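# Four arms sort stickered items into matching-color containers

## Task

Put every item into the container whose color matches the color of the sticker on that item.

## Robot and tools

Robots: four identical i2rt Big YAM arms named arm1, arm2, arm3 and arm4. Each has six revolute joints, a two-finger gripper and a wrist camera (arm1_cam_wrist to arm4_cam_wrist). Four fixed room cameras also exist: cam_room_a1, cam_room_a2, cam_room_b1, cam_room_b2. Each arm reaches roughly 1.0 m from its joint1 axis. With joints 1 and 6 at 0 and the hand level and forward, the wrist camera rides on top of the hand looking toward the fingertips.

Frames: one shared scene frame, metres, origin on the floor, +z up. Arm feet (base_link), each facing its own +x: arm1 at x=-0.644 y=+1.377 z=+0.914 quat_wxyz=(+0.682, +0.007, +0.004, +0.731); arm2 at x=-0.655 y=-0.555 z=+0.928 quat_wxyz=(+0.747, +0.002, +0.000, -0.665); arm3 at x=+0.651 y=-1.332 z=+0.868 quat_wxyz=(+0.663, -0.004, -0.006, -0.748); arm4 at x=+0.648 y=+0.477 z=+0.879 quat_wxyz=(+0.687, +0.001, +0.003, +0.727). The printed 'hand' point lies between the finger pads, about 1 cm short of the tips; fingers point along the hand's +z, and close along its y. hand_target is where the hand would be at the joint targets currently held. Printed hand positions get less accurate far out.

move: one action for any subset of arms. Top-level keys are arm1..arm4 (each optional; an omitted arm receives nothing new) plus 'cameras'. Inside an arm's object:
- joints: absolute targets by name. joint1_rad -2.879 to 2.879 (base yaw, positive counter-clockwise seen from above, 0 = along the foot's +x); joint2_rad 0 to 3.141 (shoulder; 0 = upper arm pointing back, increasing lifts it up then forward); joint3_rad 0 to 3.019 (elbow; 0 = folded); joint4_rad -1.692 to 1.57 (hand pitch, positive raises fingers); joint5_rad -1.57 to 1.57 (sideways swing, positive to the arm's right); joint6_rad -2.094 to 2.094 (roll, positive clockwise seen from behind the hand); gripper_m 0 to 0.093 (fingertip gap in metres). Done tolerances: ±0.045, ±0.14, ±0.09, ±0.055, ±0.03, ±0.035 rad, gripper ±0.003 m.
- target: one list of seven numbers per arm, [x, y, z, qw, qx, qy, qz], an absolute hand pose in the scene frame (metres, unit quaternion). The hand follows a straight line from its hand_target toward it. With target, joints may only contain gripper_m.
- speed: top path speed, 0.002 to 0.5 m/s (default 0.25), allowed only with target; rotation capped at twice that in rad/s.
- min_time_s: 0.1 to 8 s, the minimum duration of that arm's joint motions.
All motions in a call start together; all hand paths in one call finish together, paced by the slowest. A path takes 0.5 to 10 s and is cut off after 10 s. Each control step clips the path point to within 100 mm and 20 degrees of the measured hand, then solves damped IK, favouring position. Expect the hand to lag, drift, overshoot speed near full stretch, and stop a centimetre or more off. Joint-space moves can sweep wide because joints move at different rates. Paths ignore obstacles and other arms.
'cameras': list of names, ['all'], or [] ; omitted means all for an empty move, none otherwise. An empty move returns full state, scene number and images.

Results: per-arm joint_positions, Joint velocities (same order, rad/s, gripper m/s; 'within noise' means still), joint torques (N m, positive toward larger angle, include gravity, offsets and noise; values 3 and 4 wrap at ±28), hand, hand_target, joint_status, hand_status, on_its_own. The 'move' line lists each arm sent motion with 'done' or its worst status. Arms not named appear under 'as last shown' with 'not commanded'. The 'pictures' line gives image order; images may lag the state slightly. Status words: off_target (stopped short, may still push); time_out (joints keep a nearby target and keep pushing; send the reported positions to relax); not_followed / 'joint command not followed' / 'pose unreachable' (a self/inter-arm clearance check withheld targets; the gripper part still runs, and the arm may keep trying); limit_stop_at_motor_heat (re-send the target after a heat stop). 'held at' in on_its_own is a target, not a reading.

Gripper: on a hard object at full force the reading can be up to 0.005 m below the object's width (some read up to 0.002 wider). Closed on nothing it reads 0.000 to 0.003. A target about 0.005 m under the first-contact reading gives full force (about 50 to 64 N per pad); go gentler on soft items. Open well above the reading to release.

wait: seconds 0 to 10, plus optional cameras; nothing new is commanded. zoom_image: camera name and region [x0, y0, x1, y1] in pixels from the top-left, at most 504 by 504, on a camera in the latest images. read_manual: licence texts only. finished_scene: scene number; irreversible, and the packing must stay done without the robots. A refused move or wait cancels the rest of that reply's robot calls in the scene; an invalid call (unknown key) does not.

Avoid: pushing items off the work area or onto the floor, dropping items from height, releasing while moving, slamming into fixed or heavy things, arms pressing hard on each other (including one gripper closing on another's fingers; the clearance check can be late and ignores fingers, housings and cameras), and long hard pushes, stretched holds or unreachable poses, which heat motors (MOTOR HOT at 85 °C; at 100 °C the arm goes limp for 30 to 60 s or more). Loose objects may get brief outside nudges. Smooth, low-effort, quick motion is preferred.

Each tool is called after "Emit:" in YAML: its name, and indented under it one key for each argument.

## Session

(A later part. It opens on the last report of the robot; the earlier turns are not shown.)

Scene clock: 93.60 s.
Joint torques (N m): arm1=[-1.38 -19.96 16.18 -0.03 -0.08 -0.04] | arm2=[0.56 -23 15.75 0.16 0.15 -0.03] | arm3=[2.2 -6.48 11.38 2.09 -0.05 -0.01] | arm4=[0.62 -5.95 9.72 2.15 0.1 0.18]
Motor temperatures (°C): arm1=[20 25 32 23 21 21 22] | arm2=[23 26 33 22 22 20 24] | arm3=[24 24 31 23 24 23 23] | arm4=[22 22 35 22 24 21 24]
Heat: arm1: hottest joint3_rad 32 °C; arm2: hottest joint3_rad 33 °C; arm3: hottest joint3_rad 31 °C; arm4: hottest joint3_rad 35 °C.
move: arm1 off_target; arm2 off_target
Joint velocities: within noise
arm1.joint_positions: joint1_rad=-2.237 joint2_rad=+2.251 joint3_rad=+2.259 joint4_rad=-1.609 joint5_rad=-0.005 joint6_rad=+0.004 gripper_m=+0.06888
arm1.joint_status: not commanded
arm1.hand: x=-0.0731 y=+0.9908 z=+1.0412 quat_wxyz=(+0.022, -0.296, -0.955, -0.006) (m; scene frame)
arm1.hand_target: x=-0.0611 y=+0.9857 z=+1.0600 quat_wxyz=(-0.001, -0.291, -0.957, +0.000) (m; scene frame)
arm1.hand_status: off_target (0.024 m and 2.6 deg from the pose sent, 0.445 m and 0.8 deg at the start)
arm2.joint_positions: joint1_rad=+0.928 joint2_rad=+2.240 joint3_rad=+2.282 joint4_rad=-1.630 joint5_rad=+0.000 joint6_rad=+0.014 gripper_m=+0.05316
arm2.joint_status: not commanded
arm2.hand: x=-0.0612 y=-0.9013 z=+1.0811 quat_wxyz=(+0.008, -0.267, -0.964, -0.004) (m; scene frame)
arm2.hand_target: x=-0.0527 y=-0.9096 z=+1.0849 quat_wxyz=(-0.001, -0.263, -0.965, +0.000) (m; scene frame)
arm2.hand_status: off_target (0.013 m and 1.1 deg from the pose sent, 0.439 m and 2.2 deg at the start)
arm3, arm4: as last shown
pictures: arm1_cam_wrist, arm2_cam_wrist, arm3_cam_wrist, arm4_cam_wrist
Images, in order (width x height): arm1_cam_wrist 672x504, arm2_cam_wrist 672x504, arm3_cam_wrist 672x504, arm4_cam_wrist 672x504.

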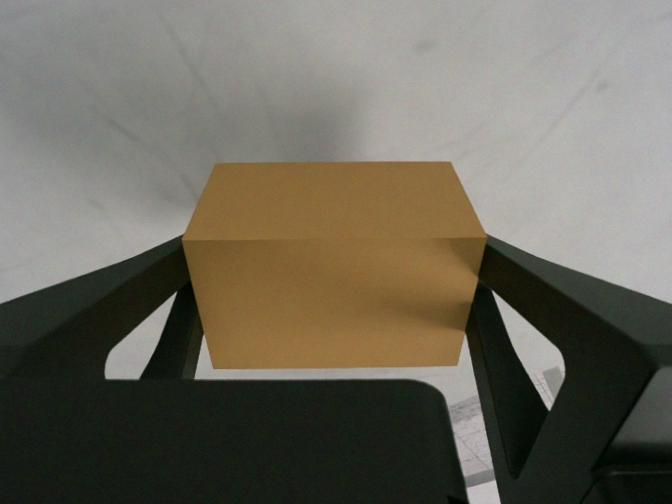

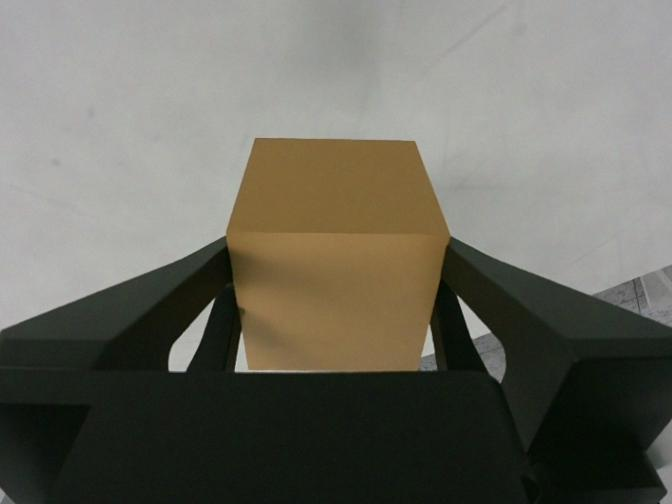

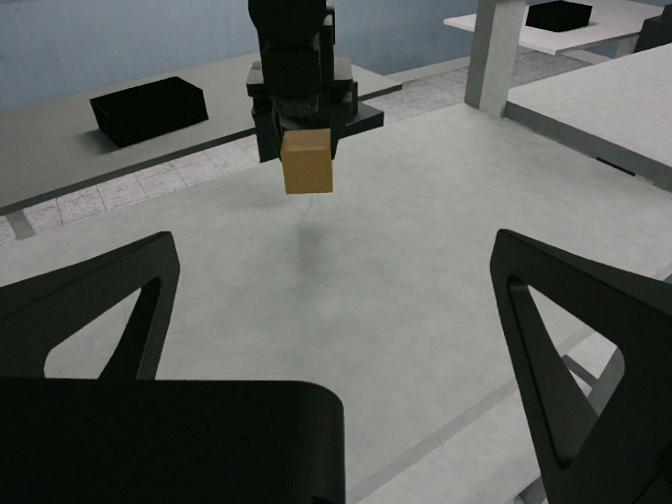

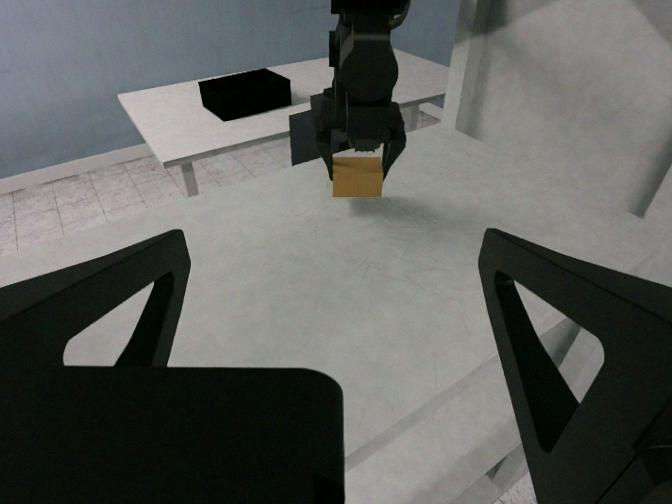

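Emit:
move:
  arm1: {"target":[-0.06,0.985,1.019,0,0.291,0.9567,0],"speed":0.06}
  arm2: {"target":[-0.050,-0.911,1.03,0,0.2631,0.9648,0],"speed":0.06}
  cameras: ["arm3_cam_wrist","arm4_cam_wrist"]

Emit:
zoom_image:
  camera: "arm3_cam_wrist"
  region: [220, 90, 380, 230]

Emit:
zoom_image:
  camera: "arm4_cam_wrist"
  region: [280, 90, 440, 230]

Scene clock: 101.47 s.
Joint torques (N m): arm1=[-1.32 -19.6 10.74 0.91 -0.02 -0.02] | arm2=[0.56 -22.71 9.88 1.35 0.13 -0.04] | arm3=[2.26 -6.53 11.38 2.06 -0.06 0] | arm4=[0.44 -5.66 9.78 2.07 0.1 0.17]
Motor temperatures (°C): arm1=[20 26 34 23 21 21 22] | arm2=[23 26 33 22 22 20 24] | arm3=[24 24 32 23 24 23 23] | arm4=[22 22 35 22 24 21 24]
Heat: arm1: hottest joint3_rad 34 °C; arm2: hottest joint3_rad 33 °C; arm3: hottest joint3_rad 32 °C; arm4: hottest joint3_rad 35 °C.
move: arm1 done; arm2 off_target
Joint velocities: within noise
arm1.joint_positions: joint1_rad=-2.237 joint2_rad=+2.252 joint3_rad=+2.223 joint4_rad=-1.529 joint5_rad=-0.005 joint6_rad=+0.004 gripper_m=+0.06888
arm1.joint_status: not commanded
arm1.hand: x=-0.0644 y=+0.9847 z=+1.0268 quat_wxyz=(+0.001, -0.296, -0.955, +0.001) (m; scene frame)
arm1.hand_target: x=-0.0601 y=+0.9850 z=+1.0190 quat_wxyz=(+0.000, -0.291, -0.957, +0.000) (m; scene frame)
arm1.hand_status: done (0.009 m and 0.6 deg from the pose sent, 0.026 m and 2.6 deg at the start)
arm2.joint_positions: joint1_rad=+0.928 joint2_rad=+2.245 joint3_rad=+2.227 joint4_rad=-1.523 joint5_rad=+0.000 joint6_rad=+0.014 gripper_m=+0.05316
arm2.joint_status: not commanded
arm2.hand: x=-0.0496 y=-0.9079 z=+1.0577 quat_wxyz=(-0.015, -0.267, -0.964, +0.002) (m; scene frame)
arm2.hand_target: x=-0.0507 y=-0.9105 z=+1.0304 quat_wxyz=(+0.000, -0.263, -0.965, +0.000) (m; scene frame)
arm2.hand_status: off_target (0.028 m and 1.8 deg from the pose sent, 0.053 m and 1.1 deg at the start)
arm3.joint_positions: joint1_rad=-2.004 joint2_rad=+0.908 joint3_rad=+0.684 joint4_rad=+0.194 joint5_rad=+0.002 joint6_rad=-0.005 gripper_m=+0.09394
arm3.joint_status: not commanded
arm3.hand: x=+0.2572 y=-1.0824 z=+1.2418 quat_wxyz=(+0.188, -0.693, +0.199, +0.667) (m; scene frame)
arm3.hand_target: x=+0.2546 y=-1.0878 z=+1.2571 quat_wxyz=(+0.184, -0.683, +0.194, +0.680) (m; scene frame)
arm3.hand_status: not commanded
arm4.joint_positions: joint1_rad=+0.907 joint2_rad=+0.903 joint3_rad=+0.698 joint4_rad=+0.179 joint5_rad=-0.001 joint6_rad=-0.013 gripper_m=+0.09398
arm4.joint_status: not commanded
arm4.hand: x=+0.2700 y=+0.7432 z=+1.2656 quat_wxyz=(-0.211, +0.684, -0.211, -0.666) (m; scene frame)
arm4.hand_target: x=+0.2712 y=+0.7439 z=+1.2736 quat_wxyz=(-0.211, +0.673, -0.214, -0.676) (m; scene frame)
arm4.hand_status: not commanded
pictures: arm3_cam_wrist, arm4_cam_wrist
Images, in order (width x height): arm3_cam_wrist 672x504, arm4_cam_wrist 672x504.

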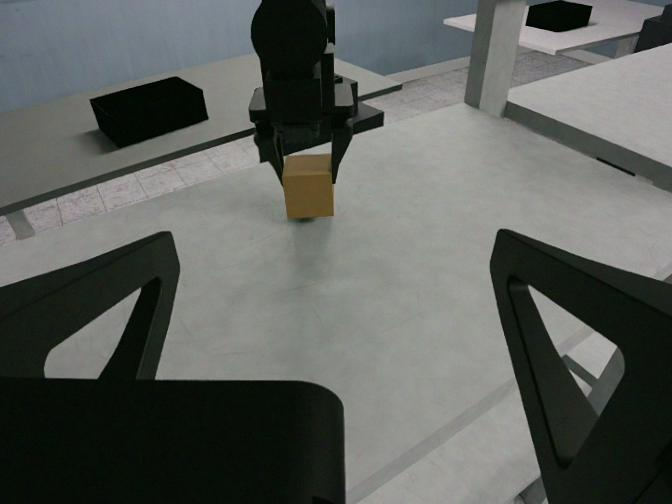

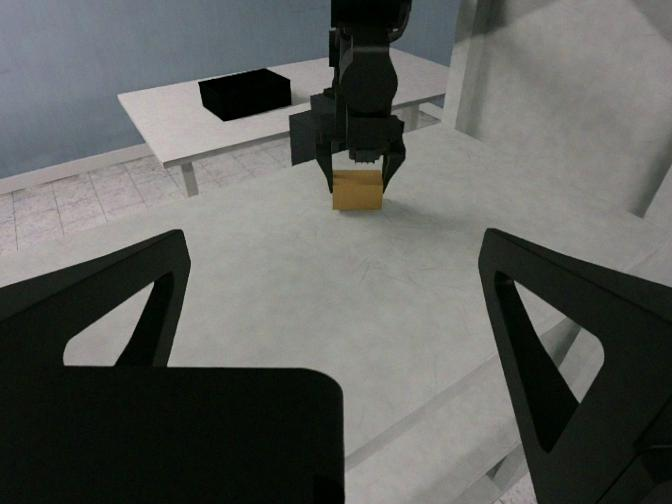

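Scaled by 3.150.

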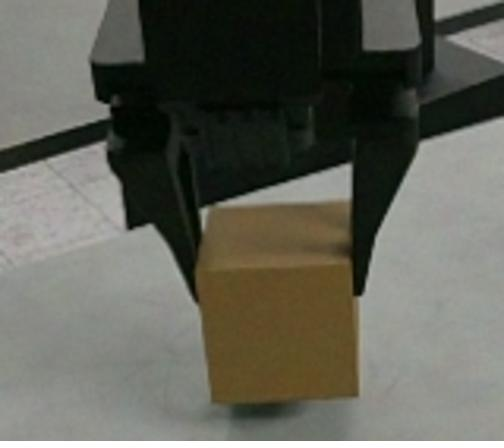

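Scaled by 3.150.

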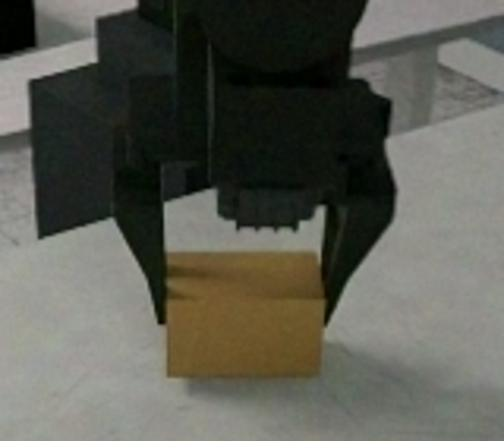

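Emit:
move:
  arm1: {"target":[-0.06,0.985,1.009,0,0.291,0.9567,0],"speed":0.04}
  arm2: {"target":[-0.050,-0.911,1.014,0,0.2631,0.9648,0],"speed":0.05}
  cameras: ["arm3_cam_wrist","arm4_cam_wrist"]

Emit:
zoom_image:
  camera: "arm3_cam_wrist"
  region: [220, 90, 380, 230]

Emit:
zoom_image:
  camera: "arm4_cam_wrist"
  region: [280, 90, 440, 230]

Scene clock: 110.20 s.
Joint torques (N m): arm1=[-1.32 -18.96 10.36 0.84 -0.04 -0.01] | arm2=[0.56 -22.77 9.77 1.33 0.14 -0.04] | arm3=[2.2 -6.53 11.37 2.13 -0.06 0] | arm4=[0.67 -5.54 9.66 2.28 0.12 0.16]
Motor temperatures (°C): arm1=[20 27 33 23 21 21 22] | arm2=[23 26 33 22 22 20 24] | arm3=[24 24 32 23 24 23 23] | arm4=[22 22 35 22 24 21 24]
Heat: arm1: hottest joint3_rad 33 °C; arm2: hottest joint3_rad 33 °C; arm3: hottest joint3_rad 32 °C; arm4: hottest joint3_rad 35 °C.
move: arm1 off_target; arm2 off_target
Joint velocities: within noise
arm1.joint_positions: joint1_rad=-2.237 joint2_rad=+2.252 joint3_rad=+2.206 joint4_rad=-1.507 joint5_rad=-0.005 joint6_rad=+0.004 gripper_m=+0.06888
arm1.joint_status: not commanded
arm1.hand: x=-0.0638 y=+0.9843 z=+1.0201 quat_wxyz=(-0.001, -0.296, -0.955, +0.001) (m; scene frame)
arm1.hand_target: x=-0.0603 y=+0.9851 z=+1.0089 quat_wxyz=(+0.000, -0.291, -0.957, +0.000) (m; scene frame)
arm1.hand_status: off_target (0.012 m and 0.7 deg from the pose sent, 0.018 m and 0.6 deg at the start)
arm2.joint_positions: joint1_rad=+0.928 joint2_rad=+2.248 joint3_rad=+2.195 joint4_rad=-1.485 joint5_rad=+0.000 joint6_rad=+0.014 gripper_m=+0.05316
arm2.joint_status: not commanded
arm2.hand: x=-0.0488 y=-0.9083 z=+1.0431 quat_wxyz=(-0.016, -0.267, -0.964, +0.002) (m; scene frame)
arm2.hand_target: x=-0.0508 y=-0.9104 z=+1.0145 quat_wxyz=(+0.000, -0.263, -0.965, +0.000) (m; scene frame)
arm2.hand_status: off_target (0.029 m and 2.0 deg from the pose sent, 0.044 m and 1.8 deg at the start)
arm3, arm4: as last shown
pictures: arm3_cam_wrist, arm4_cam_wrist
Images, in order (width x height): arm3_cam_wrist 672x504, arm4_cam_wrist 672x504.

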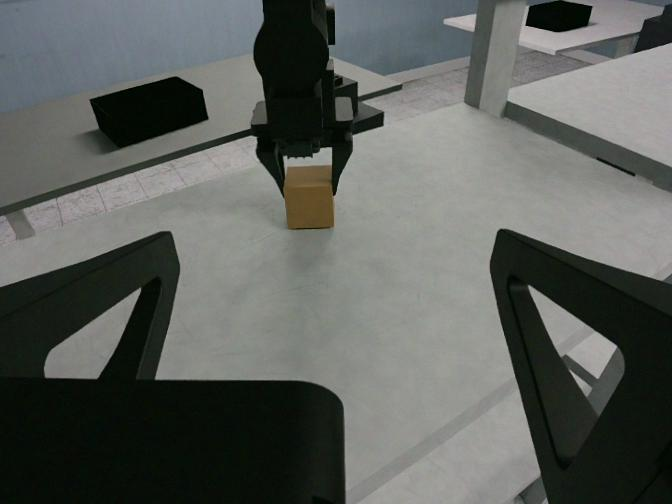

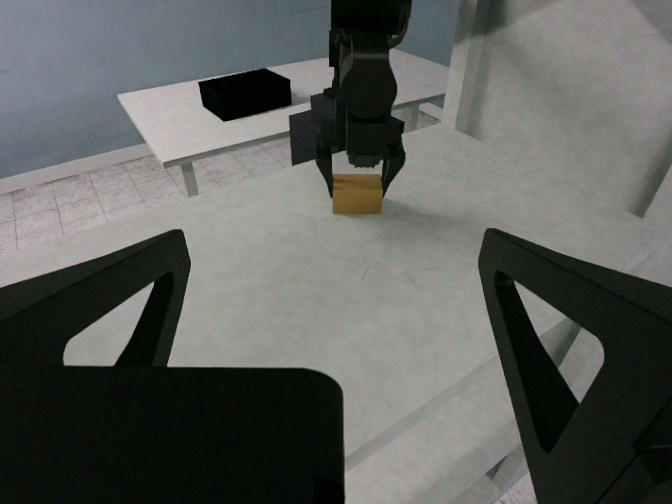

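Scaled by 3.150.

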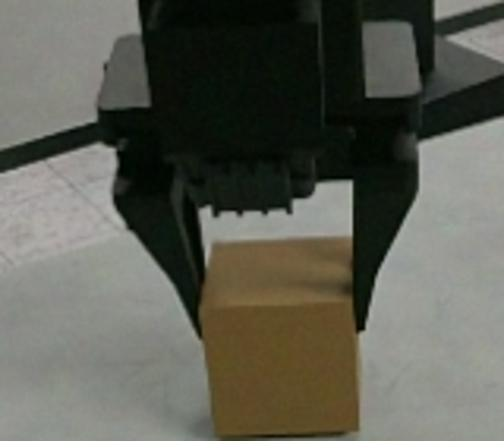

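Scaled by 3.150.

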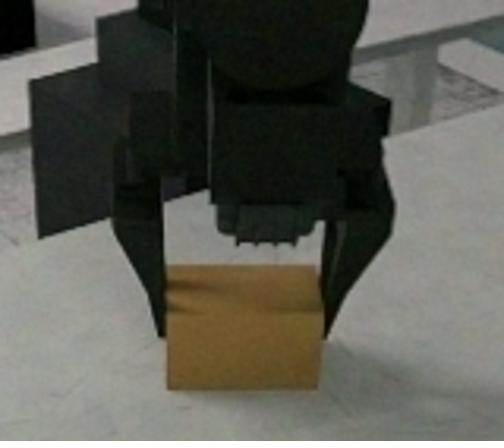

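Emit:
move:
  arm1: {"target":[-0.061,0.985,1.017,0,0.291,0.9567,0],"speed":0.03,"joints":{"gripper_m":0.088}}
  arm2: {"target":[-0.052,-0.910,1.008,0,0.2631,0.9648,0],"speed":0.04}
  cameras: ["arm1_cam_wrist","arm3_cam_wrist","arm4_cam_wrist"]

Emit:
zoom_image:
  camera: "arm3_cam_wrist"
  region: [220, 110, 380, 250]

Scene clock: 115.63 s.
Joint torques (N m): arm1=[-1.61 -19.72 11.4 0.38 -0.06 -0.08] | arm2=[0.44 -23.12 8.14 1.87 0.1 -0.04] | arm3=[2.32 -6.53 11.38 2.06 -0.06 0] | arm4=[0.32 -6.18 9.74 2.11 0.11 0.2]
Motor temperatures (°C): arm1=[20 27 33 23 21 21 22] | arm2=[23 27 33 22 22 20 24] | arm3=[24 24 32 23 24 23 23] | arm4=[22 22 35 22 24 21 24]
Heat: arm1: hottest joint3_rad 33 °C; arm2: hottest joint3_rad 33 °C; arm3: hottest joint3_rad 32 °C; arm4: hottest joint3_rad 35 °C.
move: arm1 done; arm2 off_target
Joint velocities: within noise
arm1.joint_positions: joint1_rad=-2.237 joint2_rad=+2.252 joint3_rad=+2.206 joint4_rad=-1.506 joint5_rad=-0.005 joint6_rad=+0.004 gripper_m=+0.08797
arm1.joint_status: all done
arm1.hand: x=-0.0637 y=+0.9842 z=+1.0201 quat_wxyz=(-0.001, -0.296, -0.955, +0.002) (m; scene frame)
arm1.hand_target: x=-0.0611 y=+0.9850 z=+1.0169 quat_wxyz=(+0.000, -0.291, -0.957, +0.000) (m; scene frame)
arm1.hand_status: done (0.004 m and 0.7 deg from the pose sent, 0.004 m and 0.7 deg at the start)
arm2.joint_positions: joint1_rad=+0.928 joint2_rad=+2.248 joint3_rad=+2.188 joint4_rad=-1.478 joint5_rad=+0.001 joint6_rad=+0.014 gripper_m=+0.05316
arm2.joint_status: not commanded
arm2.hand: x=-0.0489 y=-0.9084 z=+1.0407 quat_wxyz=(-0.017, -0.267, -0.964, +0.003) (m; scene frame)
arm2.hand_target: x=-0.0530 y=-0.9093 z=+1.0086 quat_wxyz=(+0.000, -0.263, -0.965, +0.000) (m; scene frame)
arm2.hand_status: off_target (0.033 m and 2.0 deg from the pose sent, 0.035 m and 2.0 deg at the start)
arm3, arm4: as last shown
pictures: arm1_cam_wrist, arm3_cam_wrist, arm4_cam_wrist
Images, in order (width x height): arm1_cam_wrist 672x504, arm3_cam_wrist 672x504, arm4_cam_wrist 672x504.

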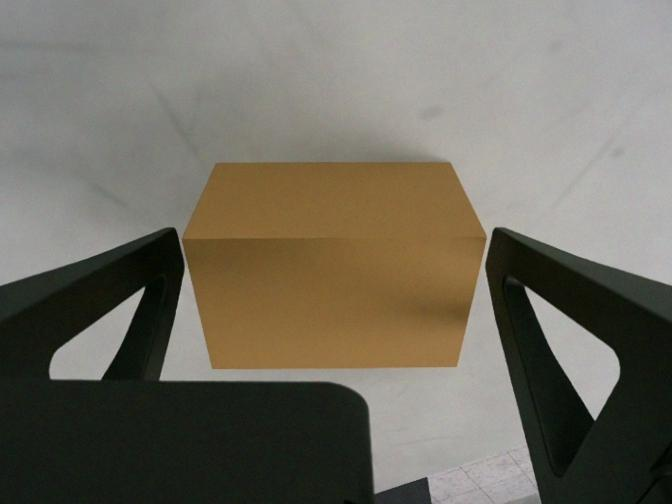

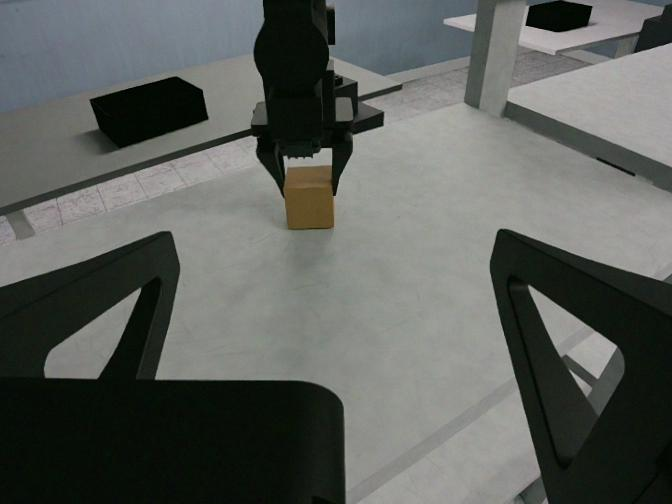

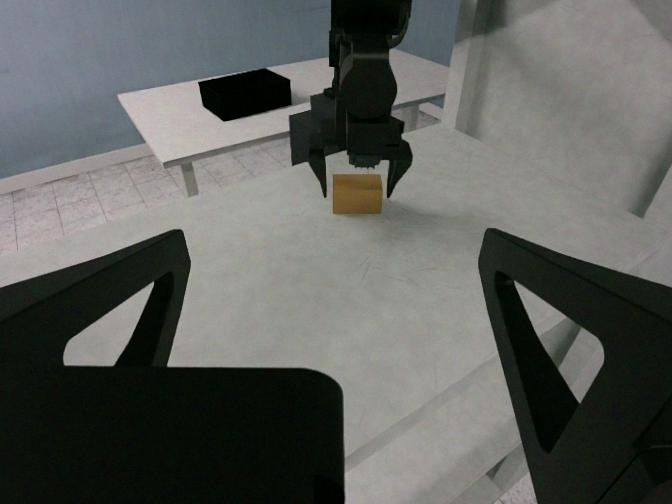

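Scaled by 3.150.

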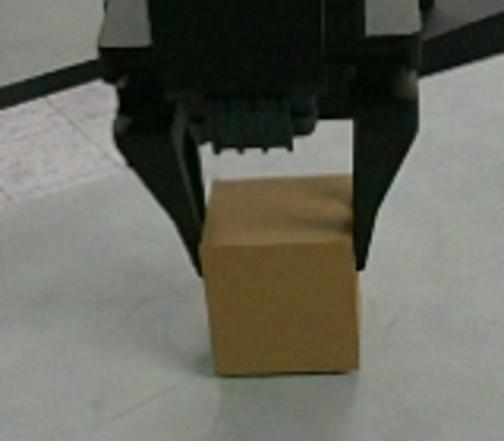

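Emit:
move:
  arm1: {"target":[-0.41,1.235,1.15,0,0.291,0.9567,0],"speed":0.2}
  arm2: {"target":[-0.049,-0.909,1.038,0,0.2631,0.9648,0],"speed":0.03,"joints":{"gripper_m":0.08}}
  cameras: ["arm2_cam_wrist","arm3_cam_wrist","arm4_cam_wrist"]

Scene clock: 121.10 s.
Joint torques (N m): arm1=[-0.73 -2.78 10.44 0.2 0.08 0.07] | arm2=[0.79 -23.3 15.68 0.14 0.11 -0.01] | arm3=[2.2 -6.48 11.38 2.07 -0.05 0] | arm4=[0.56 -5.71 9.88 2.22 0.1 0.18]
Motor temperatures (°C): arm1=[20 27 33 23 21 21 22] | arm2=[23 27 33 22 22 20 24] | arm3=[24 24 32 23 24 23 23] | arm4=[22 22 35 22 24 21 24]
Heat: arm1: hottest joint3_rad 33 °C; arm2: hottest joint3_rad 33 °C; arm3: hottest joint3_rad 32 °C; arm4: hottest joint3_rad 35 °C.
move: arm1 done; arm2 off_target
Joint velocities: within noise
arm1.joint_positions: joint1_rad=-2.205 joint2_rad=+1.024 joint3_rad=+1.022 joint4_rad=-1.542 joint5_rad=-0.007 joint6_rad=+0.028 gripper_m=+0.08797
arm1.joint_status: not commanded
arm1.hand: x=-0.4103 y=+1.2317 z=+1.1508 quat_wxyz=(-0.006, -0.293, -0.956, +0.001) (m; scene frame)
arm1.hand_target: x=-0.4100 y=+1.2350 z=+1.1499 quat_wxyz=(+0.000, -0.291, -0.957, +0.000) (m; scene frame)
arm1.hand_status: done (0.003 m and 0.7 deg from the pose sent, 0.447 m and 0.6 deg at the start)
arm2.joint_positions: joint1_rad=+0.928 joint2_rad=+2.248 joint3_rad=+2.169 joint4_rad=-1.512 joint5_rad=+0.001 joint6_rad=+0.014 gripper_m=+0.07993
arm2.joint_status: all done
arm2.hand: x=-0.0607 y=-0.9016 z=+1.0335 quat_wxyz=(+0.009, -0.267, -0.964, -0.004) (m; scene frame)
arm2.hand_target: x=-0.0497 y=-0.9086 z=+1.0381 quat_wxyz=(-0.001, -0.263, -0.965, +0.000) (m; scene frame)
arm2.hand_status: off_target (0.015 m and 1.2 deg from the pose sent, 0.003 m and 2.0 deg at the start)
arm3, arm4: as last shown
pictures: arm2_cam_wrist, arm3_cam_wrist, arm4_cam_wrist
Images, in order (width x height): arm2_cam_wrist 672x504, arm3_cam_wrist 672x504, arm4_cam_wrist 672x504.

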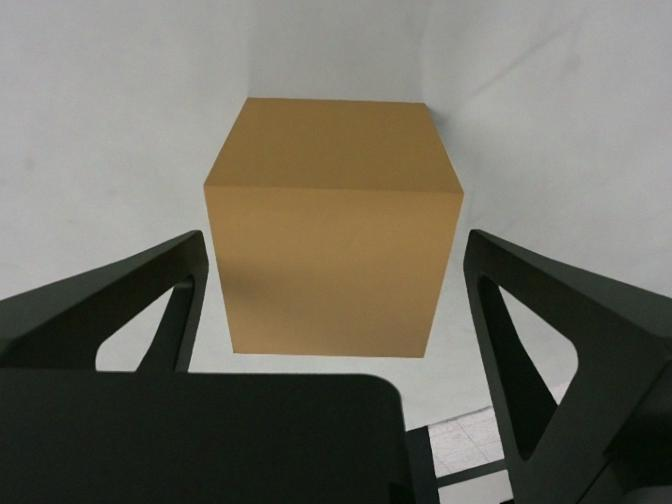

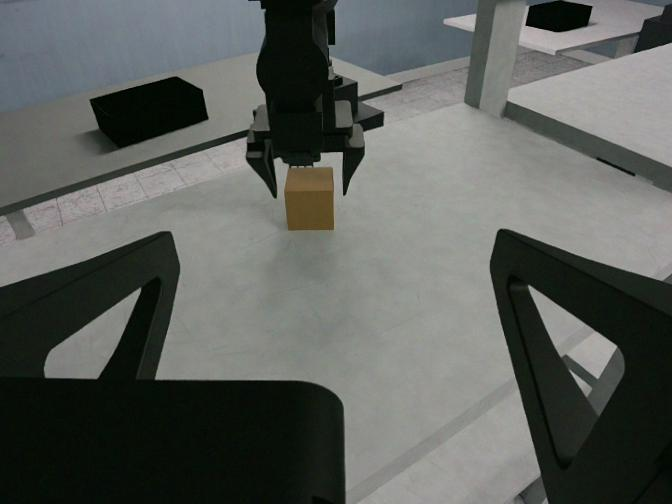

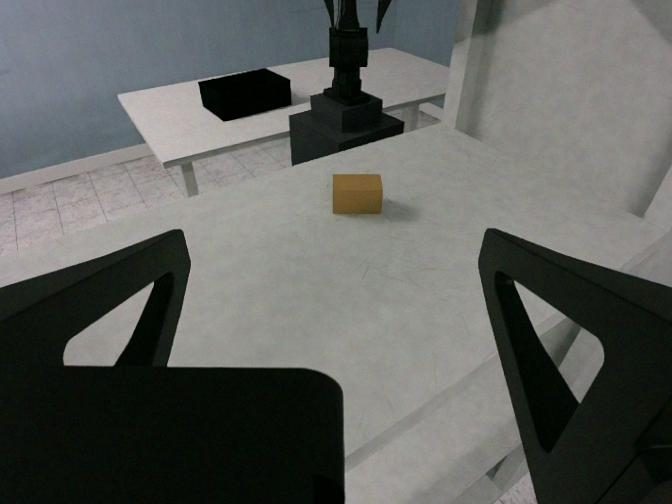

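Emit:
move:
  arm2: {"target":[-0.41,-0.70,1.15,0,0.2631,0.9648,0],"speed":0.2}
  arm4: {"target":[-0.015,0.978,1.11,0.1535,-0.8743,0.2431,0.3943],"speed":0.2,"joints":{"gripper_m":0.092}}
  cameras: ["arm4_cam_wrist","arm3_cam_wrist"]

Scene clock: 130.63 s.
Joint torques (N m): arm1=[-0.44 -2.14 10.58 0.12 0.07 0.13] | arm2=[0.67 -7 9.58 0.31 0.1 -0.01] | arm3=[2.14 -6.42 11.37 2.04 -0.06 0] | arm4=[0.79 -23.88 13.49 0.8 0.2 -0.07]
Motor temperatures (°C): arm1=[20 26 32 23 21 21 22] | arm2=[23 28 33 22 22 20 24] | arm3=[24 24 32 23 24 23 23] | arm4=[22 22 36 22 24 21 24]
Heat: arm1: hottest joint3_rad 32 °C; arm2: hottest joint3_rad 33 °C; arm3: hottest joint3_rad 32 °C; arm4: hottest joint3_rad 36 °C.
move: arm2 done; arm4 off_target
Joint velocities: within noise
arm1, arm3: as last shown
arm2.joint_positions: joint1_rad=+0.928 joint2_rad=+1.077 joint3_rad=+1.025 joint4_rad=-1.490 joint5_rad=+0.001 joint6_rad=+0.014 gripper_m=+0.07993
arm2.joint_status: not commanded
arm2.hand: x=-0.4045 y=-0.7025 z=+1.1566 quat_wxyz=(-0.014, -0.267, -0.964, +0.002) (m; scene frame)
arm2.hand_target: x=-0.4100 y=-0.7000 z=+1.1502 quat_wxyz=(+0.000, -0.263, -0.965, +0.000) (m; scene frame)
arm2.hand_status: done (0.009 m and 1.7 deg from the pose sent, 0.420 m and 1.2 deg at the start)
arm4.joint_positions: joint1_rad=+0.878 joint2_rad=+2.041 joint3_rad=+1.892 joint4_rad=-0.573 joint5_rad=-0.001 joint6_rad=-0.092 gripper_m=+0.09212
arm4.joint_status: all done
arm4.hand: x=-0.0086 y=+0.9645 z=+1.0969 quat_wxyz=(-0.144, +0.877, -0.246, -0.387) (m; scene frame)
arm4.hand_target: x=-0.0139 y=+0.9774 z=+1.1101 quat_wxyz=(-0.154, +0.873, -0.243, -0.394) (m; scene frame)
arm4.hand_status: off_target (0.020 m and 1.5 deg from the pose sent, 0.401 m and 38.9 deg at the start)
pictures: arm3_cam_wrist, arm4_cam_wrist
Images, in order (width x height): arm3_cam_wrist 672x504, arm4_cam_wrist 672x504.

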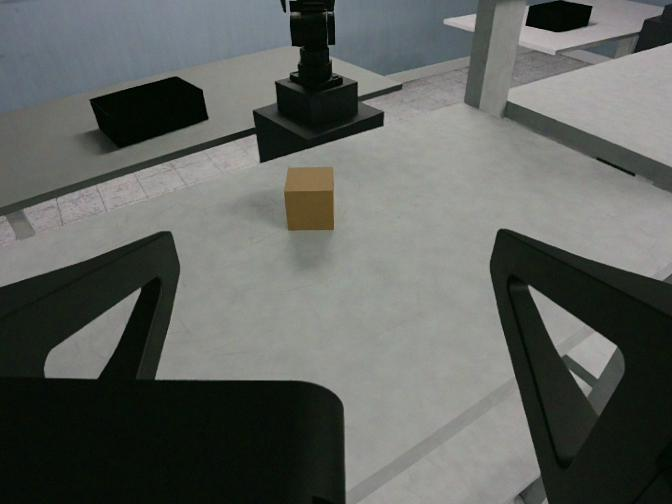

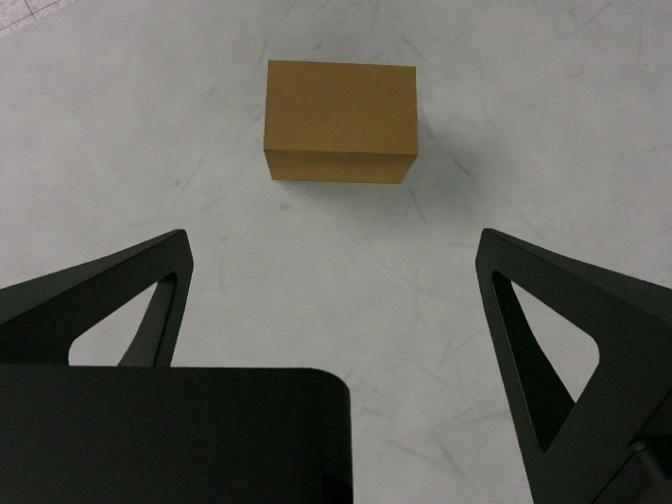

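Emit:
move:
  arm4: {"target":[-0.081,1.030,1.028,0.1464,-0.8693,0.2582,0.3967],"speed":0.12}
  arm3: {"target":[-0.02,-0.944,1.13,0.0866,-0.9275,0.2239,0.2881],"speed":0.2,"joints":{"gripper_m":0.085}}
  cameras: ["arm4_cam_wrist","arm3_cam_wrist"]

Scene clock: 148.97 s.
Joint torques (N m): arm1=[-0.85 -2.55 10.5 0.23 0.06 0.13] | arm2=[0.67 -7 9.57 0.36 0.1 0] | arm3=[2.55 -23.3 14.58 0.72 0.11 -0.11] | arm4=[0.32 -26.52 13.63 0.79 0.09 0.17]
Motor temperatures (°C): arm1=[20 25 32 23 21 21 22] | arm2=[23 27 32 22 22 20 23] | arm3=[24 24 33 23 24 23 23] | arm4=[22 25 41 22 24 21 24]
Heat: arm1: hottest joint3_rad 32 °C; arm2: hottest joint3_rad 32 °C; arm3: hottest joint3_rad 33 °C; arm4: hottest joint3_rad 41 °C.
move: arm3 off_target; arm4 off_target
Joint velocities: within noise
arm1, arm2: as last shown
arm3.joint_positions: joint1_rad=-1.980 joint2_rad=+2.006 joint3_rad=+2.031 joint4_rad=-1.015 joint5_rad=+0.014 joint6_rad=-0.043 gripper_m=+0.08507
arm3.joint_status: all done
arm3.hand: x=-0.0043 y=-0.9408 z=+1.1084 quat_wxyz=(+0.081, -0.930, +0.235, +0.270) (m; scene frame)
arm3.hand_target: x=-0.0188 y=-0.9449 z=+1.1300 quat_wxyz=(+0.087, -0.927, +0.224, +0.289) (m; scene frame)
arm3.hand_status: off_target (0.027 m and 2.5 deg from the pose sent, 0.329 m and 53.0 deg at the start)
arm4.joint_positions: joint1_rad=+0.875 joint2_rad=+2.349 joint3_rad=+2.234 joint4_rad=-0.594 joint5_rad=-0.001 joint6_rad=-0.086 gripper_m=+0.09212
arm4.joint_status: not commanded
arm4.hand: x=-0.0765 y=+1.0173 z=+1.0276 quat_wxyz=(-0.146, +0.873, -0.249, -0.392) (m; scene frame)
arm4.hand_target: x=-0.0800 y=+1.0294 z=+1.0280 quat_wxyz=(-0.147, +0.868, -0.258, -0.397) (m; scene frame)
arm4.hand_status: off_target (0.013 m and 1.3 deg from the pose sent, 0.119 m and 2.1 deg at the start)
pictures: arm3_cam_wrist, arm4_cam_wrist
Images, in order (width x height): arm3_cam_wrist 672x504, arm4_cam_wrist 672x504.

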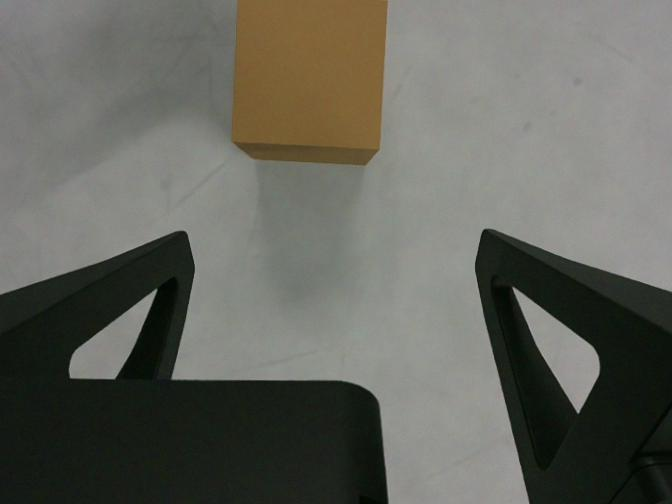

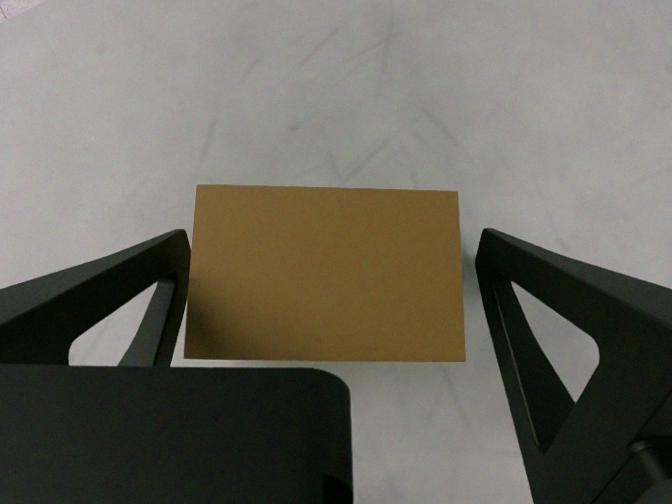

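Emit:
move:
  arm4: {"joints":{"gripper_m":0.06}}
  arm3: {"target":[-0.088,-0.916,1.040,0.080,-0.922,0.2445,0.290],"speed":0.1}
  cameras: ["arm4_cam_wrist","arm3_cam_wrist"]

Scene clock: 162.20 s.
Joint torques (N m): arm1=[-0.91 -2.73 10.58 0.23 0.04 0.1] | arm2=[0.79 -7.06 9.58 0.31 0.1 0] | arm3=[2.55 -25.35 14.48 1.43 0.11 0.01] | arm4=[0.26 -27.11 13.68 0.75 0.12 0.14]
Motor temperatures (°C): arm1=[20 25 32 23 21 21 22] | arm2=[23 26 32 22 22 20 23] | arm3=[24 24 35 23 24 23 23] | arm4=[22 25 44 22 24 21 25]
Heat: arm1: hottest joint3_rad 32 °C; arm2: hottest joint3_rad 32 °C; arm3: hottest joint3_rad 35 °C; arm4: hottest joint3_rad 44 °C.
move: arm3 off_target; arm4 off_target
Joint velocities: within noise
arm1, arm2: as last shown
arm3.joint_positions: joint1_rad=-1.969 joint2_rad=+2.252 joint3_rad=+2.235 joint4_rad=-0.975 joint5_rad=+0.020 joint6_rad=-0.004 gripper_m=+0.08505
arm3.joint_status: not commanded
arm3.hand: x=-0.0683 y=-0.9137 z=+1.0287 quat_wxyz=(+0.077, -0.927, +0.249, +0.271) (m; scene frame)
arm3.hand_target: x=-0.0866 y=-0.9169 z=+1.0401 quat_wxyz=(+0.080, -0.922, +0.244, +0.290) (m; scene frame)
arm3.hand_status: off_target (0.023 m and 2.3 deg from the pose sent, 0.111 m and 2.7 deg at the start)
arm4.joint_positions: joint1_rad=+0.875 joint2_rad=+2.349 joint3_rad=+2.234 joint4_rad=-0.594 joint5_rad=-0.001 joint6_rad=-0.083 gripper_m=+0.06954
arm4.joint_status: gripper_m off_target (ended at +0.06956, target +0.06000)
arm4.hand: x=-0.0764 y=+1.0176 z=+1.0279 quat_wxyz=(-0.145, +0.873, -0.250, -0.393) (m; scene frame)
arm4.hand_target: x=-0.0800 y=+1.0295 z=+1.0280 quat_wxyz=(-0.147, +0.868, -0.258, -0.397) (m; scene frame)
arm4.hand_status: not commanded
pictures: arm3_cam_wrist, arm4_cam_wrist
Images, in order (width x height): arm3_cam_wrist 672x504, arm4_cam_wrist 672x504.

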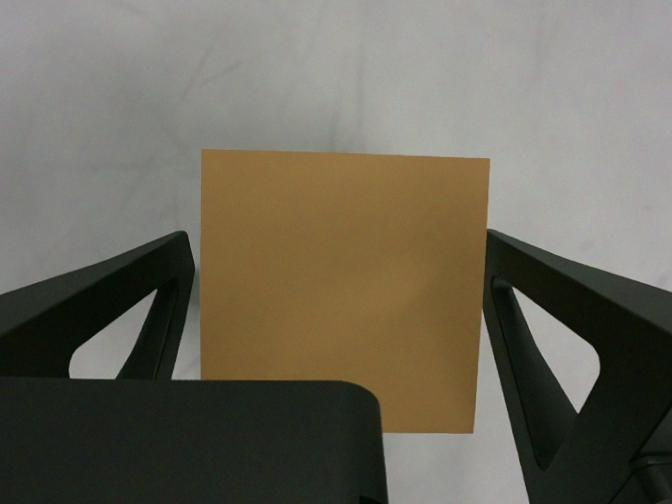

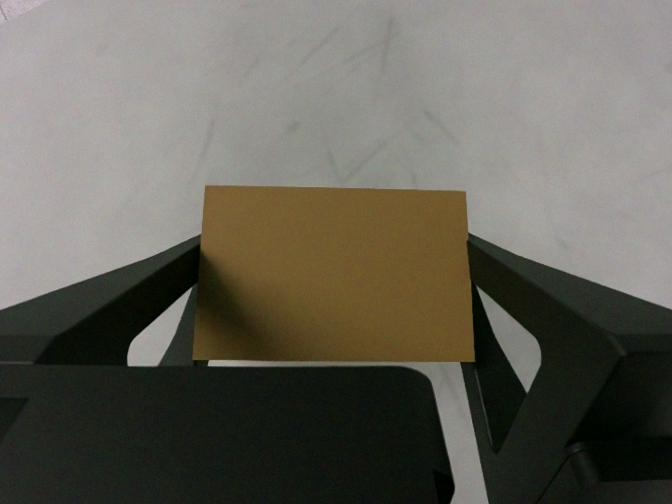

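Emit:
move:
  arm3: {"joints":{"gripper_m":0.045}}
  arm4: {"target":[-0.07,1.018,1.10,0.1464,-0.8693,0.2582,0.3967],"speed":0.1}
  cameras: ["arm3_cam_wrist","arm4_cam_wrist"]

Scene clock: 168.47 s.
Joint torques (N m): arm1=[-1.08 -2.43 10.69 0.27 0.05 0.11] | arm2=[0.79 -7 9.55 0.31 0.1 -0.01] | arm3=[2.49 -25.41 14.45 1.42 0.09 0.02] | arm4=[0.85 -31.5 13.64 0.69 0.22 0.13]
Motor temperatures (°C): arm1=[20 25 32 23 21 21 22] | arm2=[23 26 31 22 22 20 23] | arm3=[24 25 34 23 24 23 23] | arm4=[22 25 45 22 24 21 25]
Heat: arm1: hottest joint3_rad 32 °C; arm2: hottest joint3_rad 31 °C; arm3: hottest joint3_rad 34 °C; arm4: hottest joint3_rad 45 °C.
move: arm3 off_target; arm4 off_target
Joint velocities: within noise
arm1, arm2: as last shown
arm3.joint_positions: joint1_rad=-1.969 joint2_rad=+2.252 joint3_rad=+2.235 joint4_rad=-0.975 joint5_rad=+0.021 joint6_rad=-0.004 gripper_m=+0.05312
arm3.joint_status: gripper_m off_target (ended at +0.05315, target +0.04500)
arm3.hand: x=-0.0683 y=-0.9136 z=+1.0287 quat_wxyz=(+0.077, -0.927, +0.249, +0.271) (m; scene frame)
arm3.hand_target: x=-0.0866 y=-0.9169 z=+1.0401 quat_wxyz=(+0.080, -0.922, +0.244, +0.290) (m; scene frame)
arm3.hand_status: not commanded
arm4.joint_positions: joint1_rad=+0.875 joint2_rad=+2.324 joint3_rad=+2.266 joint4_rad=-0.716 joint5_rad=-0.001 joint6_rad=-0.080 gripper_m=+0.06954
arm4.joint_status: not commanded
arm4.hand: x=-0.0644 y=+1.0089 z=+1.0454 quat_wxyz=(-0.134, +0.885, -0.255, -0.365) (m; scene frame)
arm4.hand_target: x=-0.0675 y=+1.0163 z=+1.0999 quat_wxyz=(-0.146, +0.869, -0.258, -0.397) (m; scene frame)
arm4.hand_status: off_target (0.056 m and 4.3 deg from the pose sent, 0.073 m and 1.1 deg at the start)
pictures: arm3_cam_wrist, arm4_cam_wrist
Images, in order (width x height): arm3_cam_wrist 672x504, arm4_cam_wrist 672x504.

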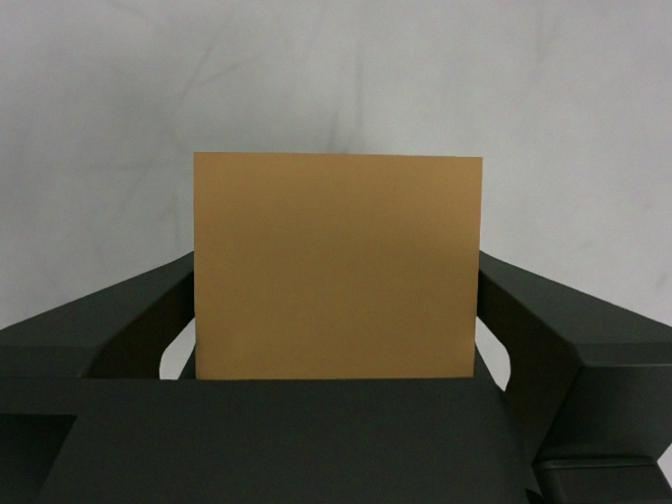

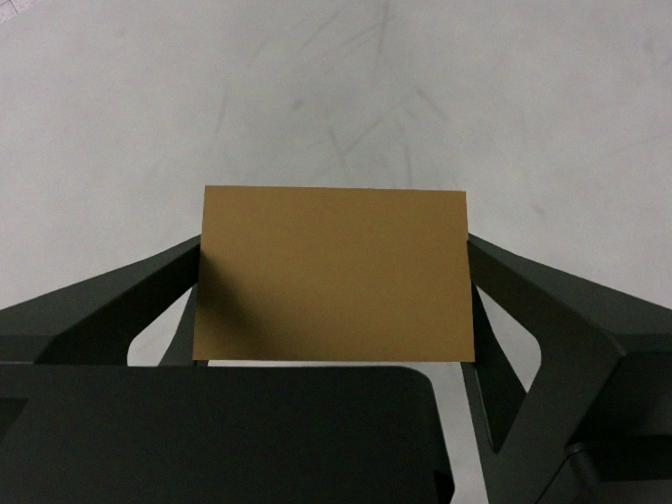

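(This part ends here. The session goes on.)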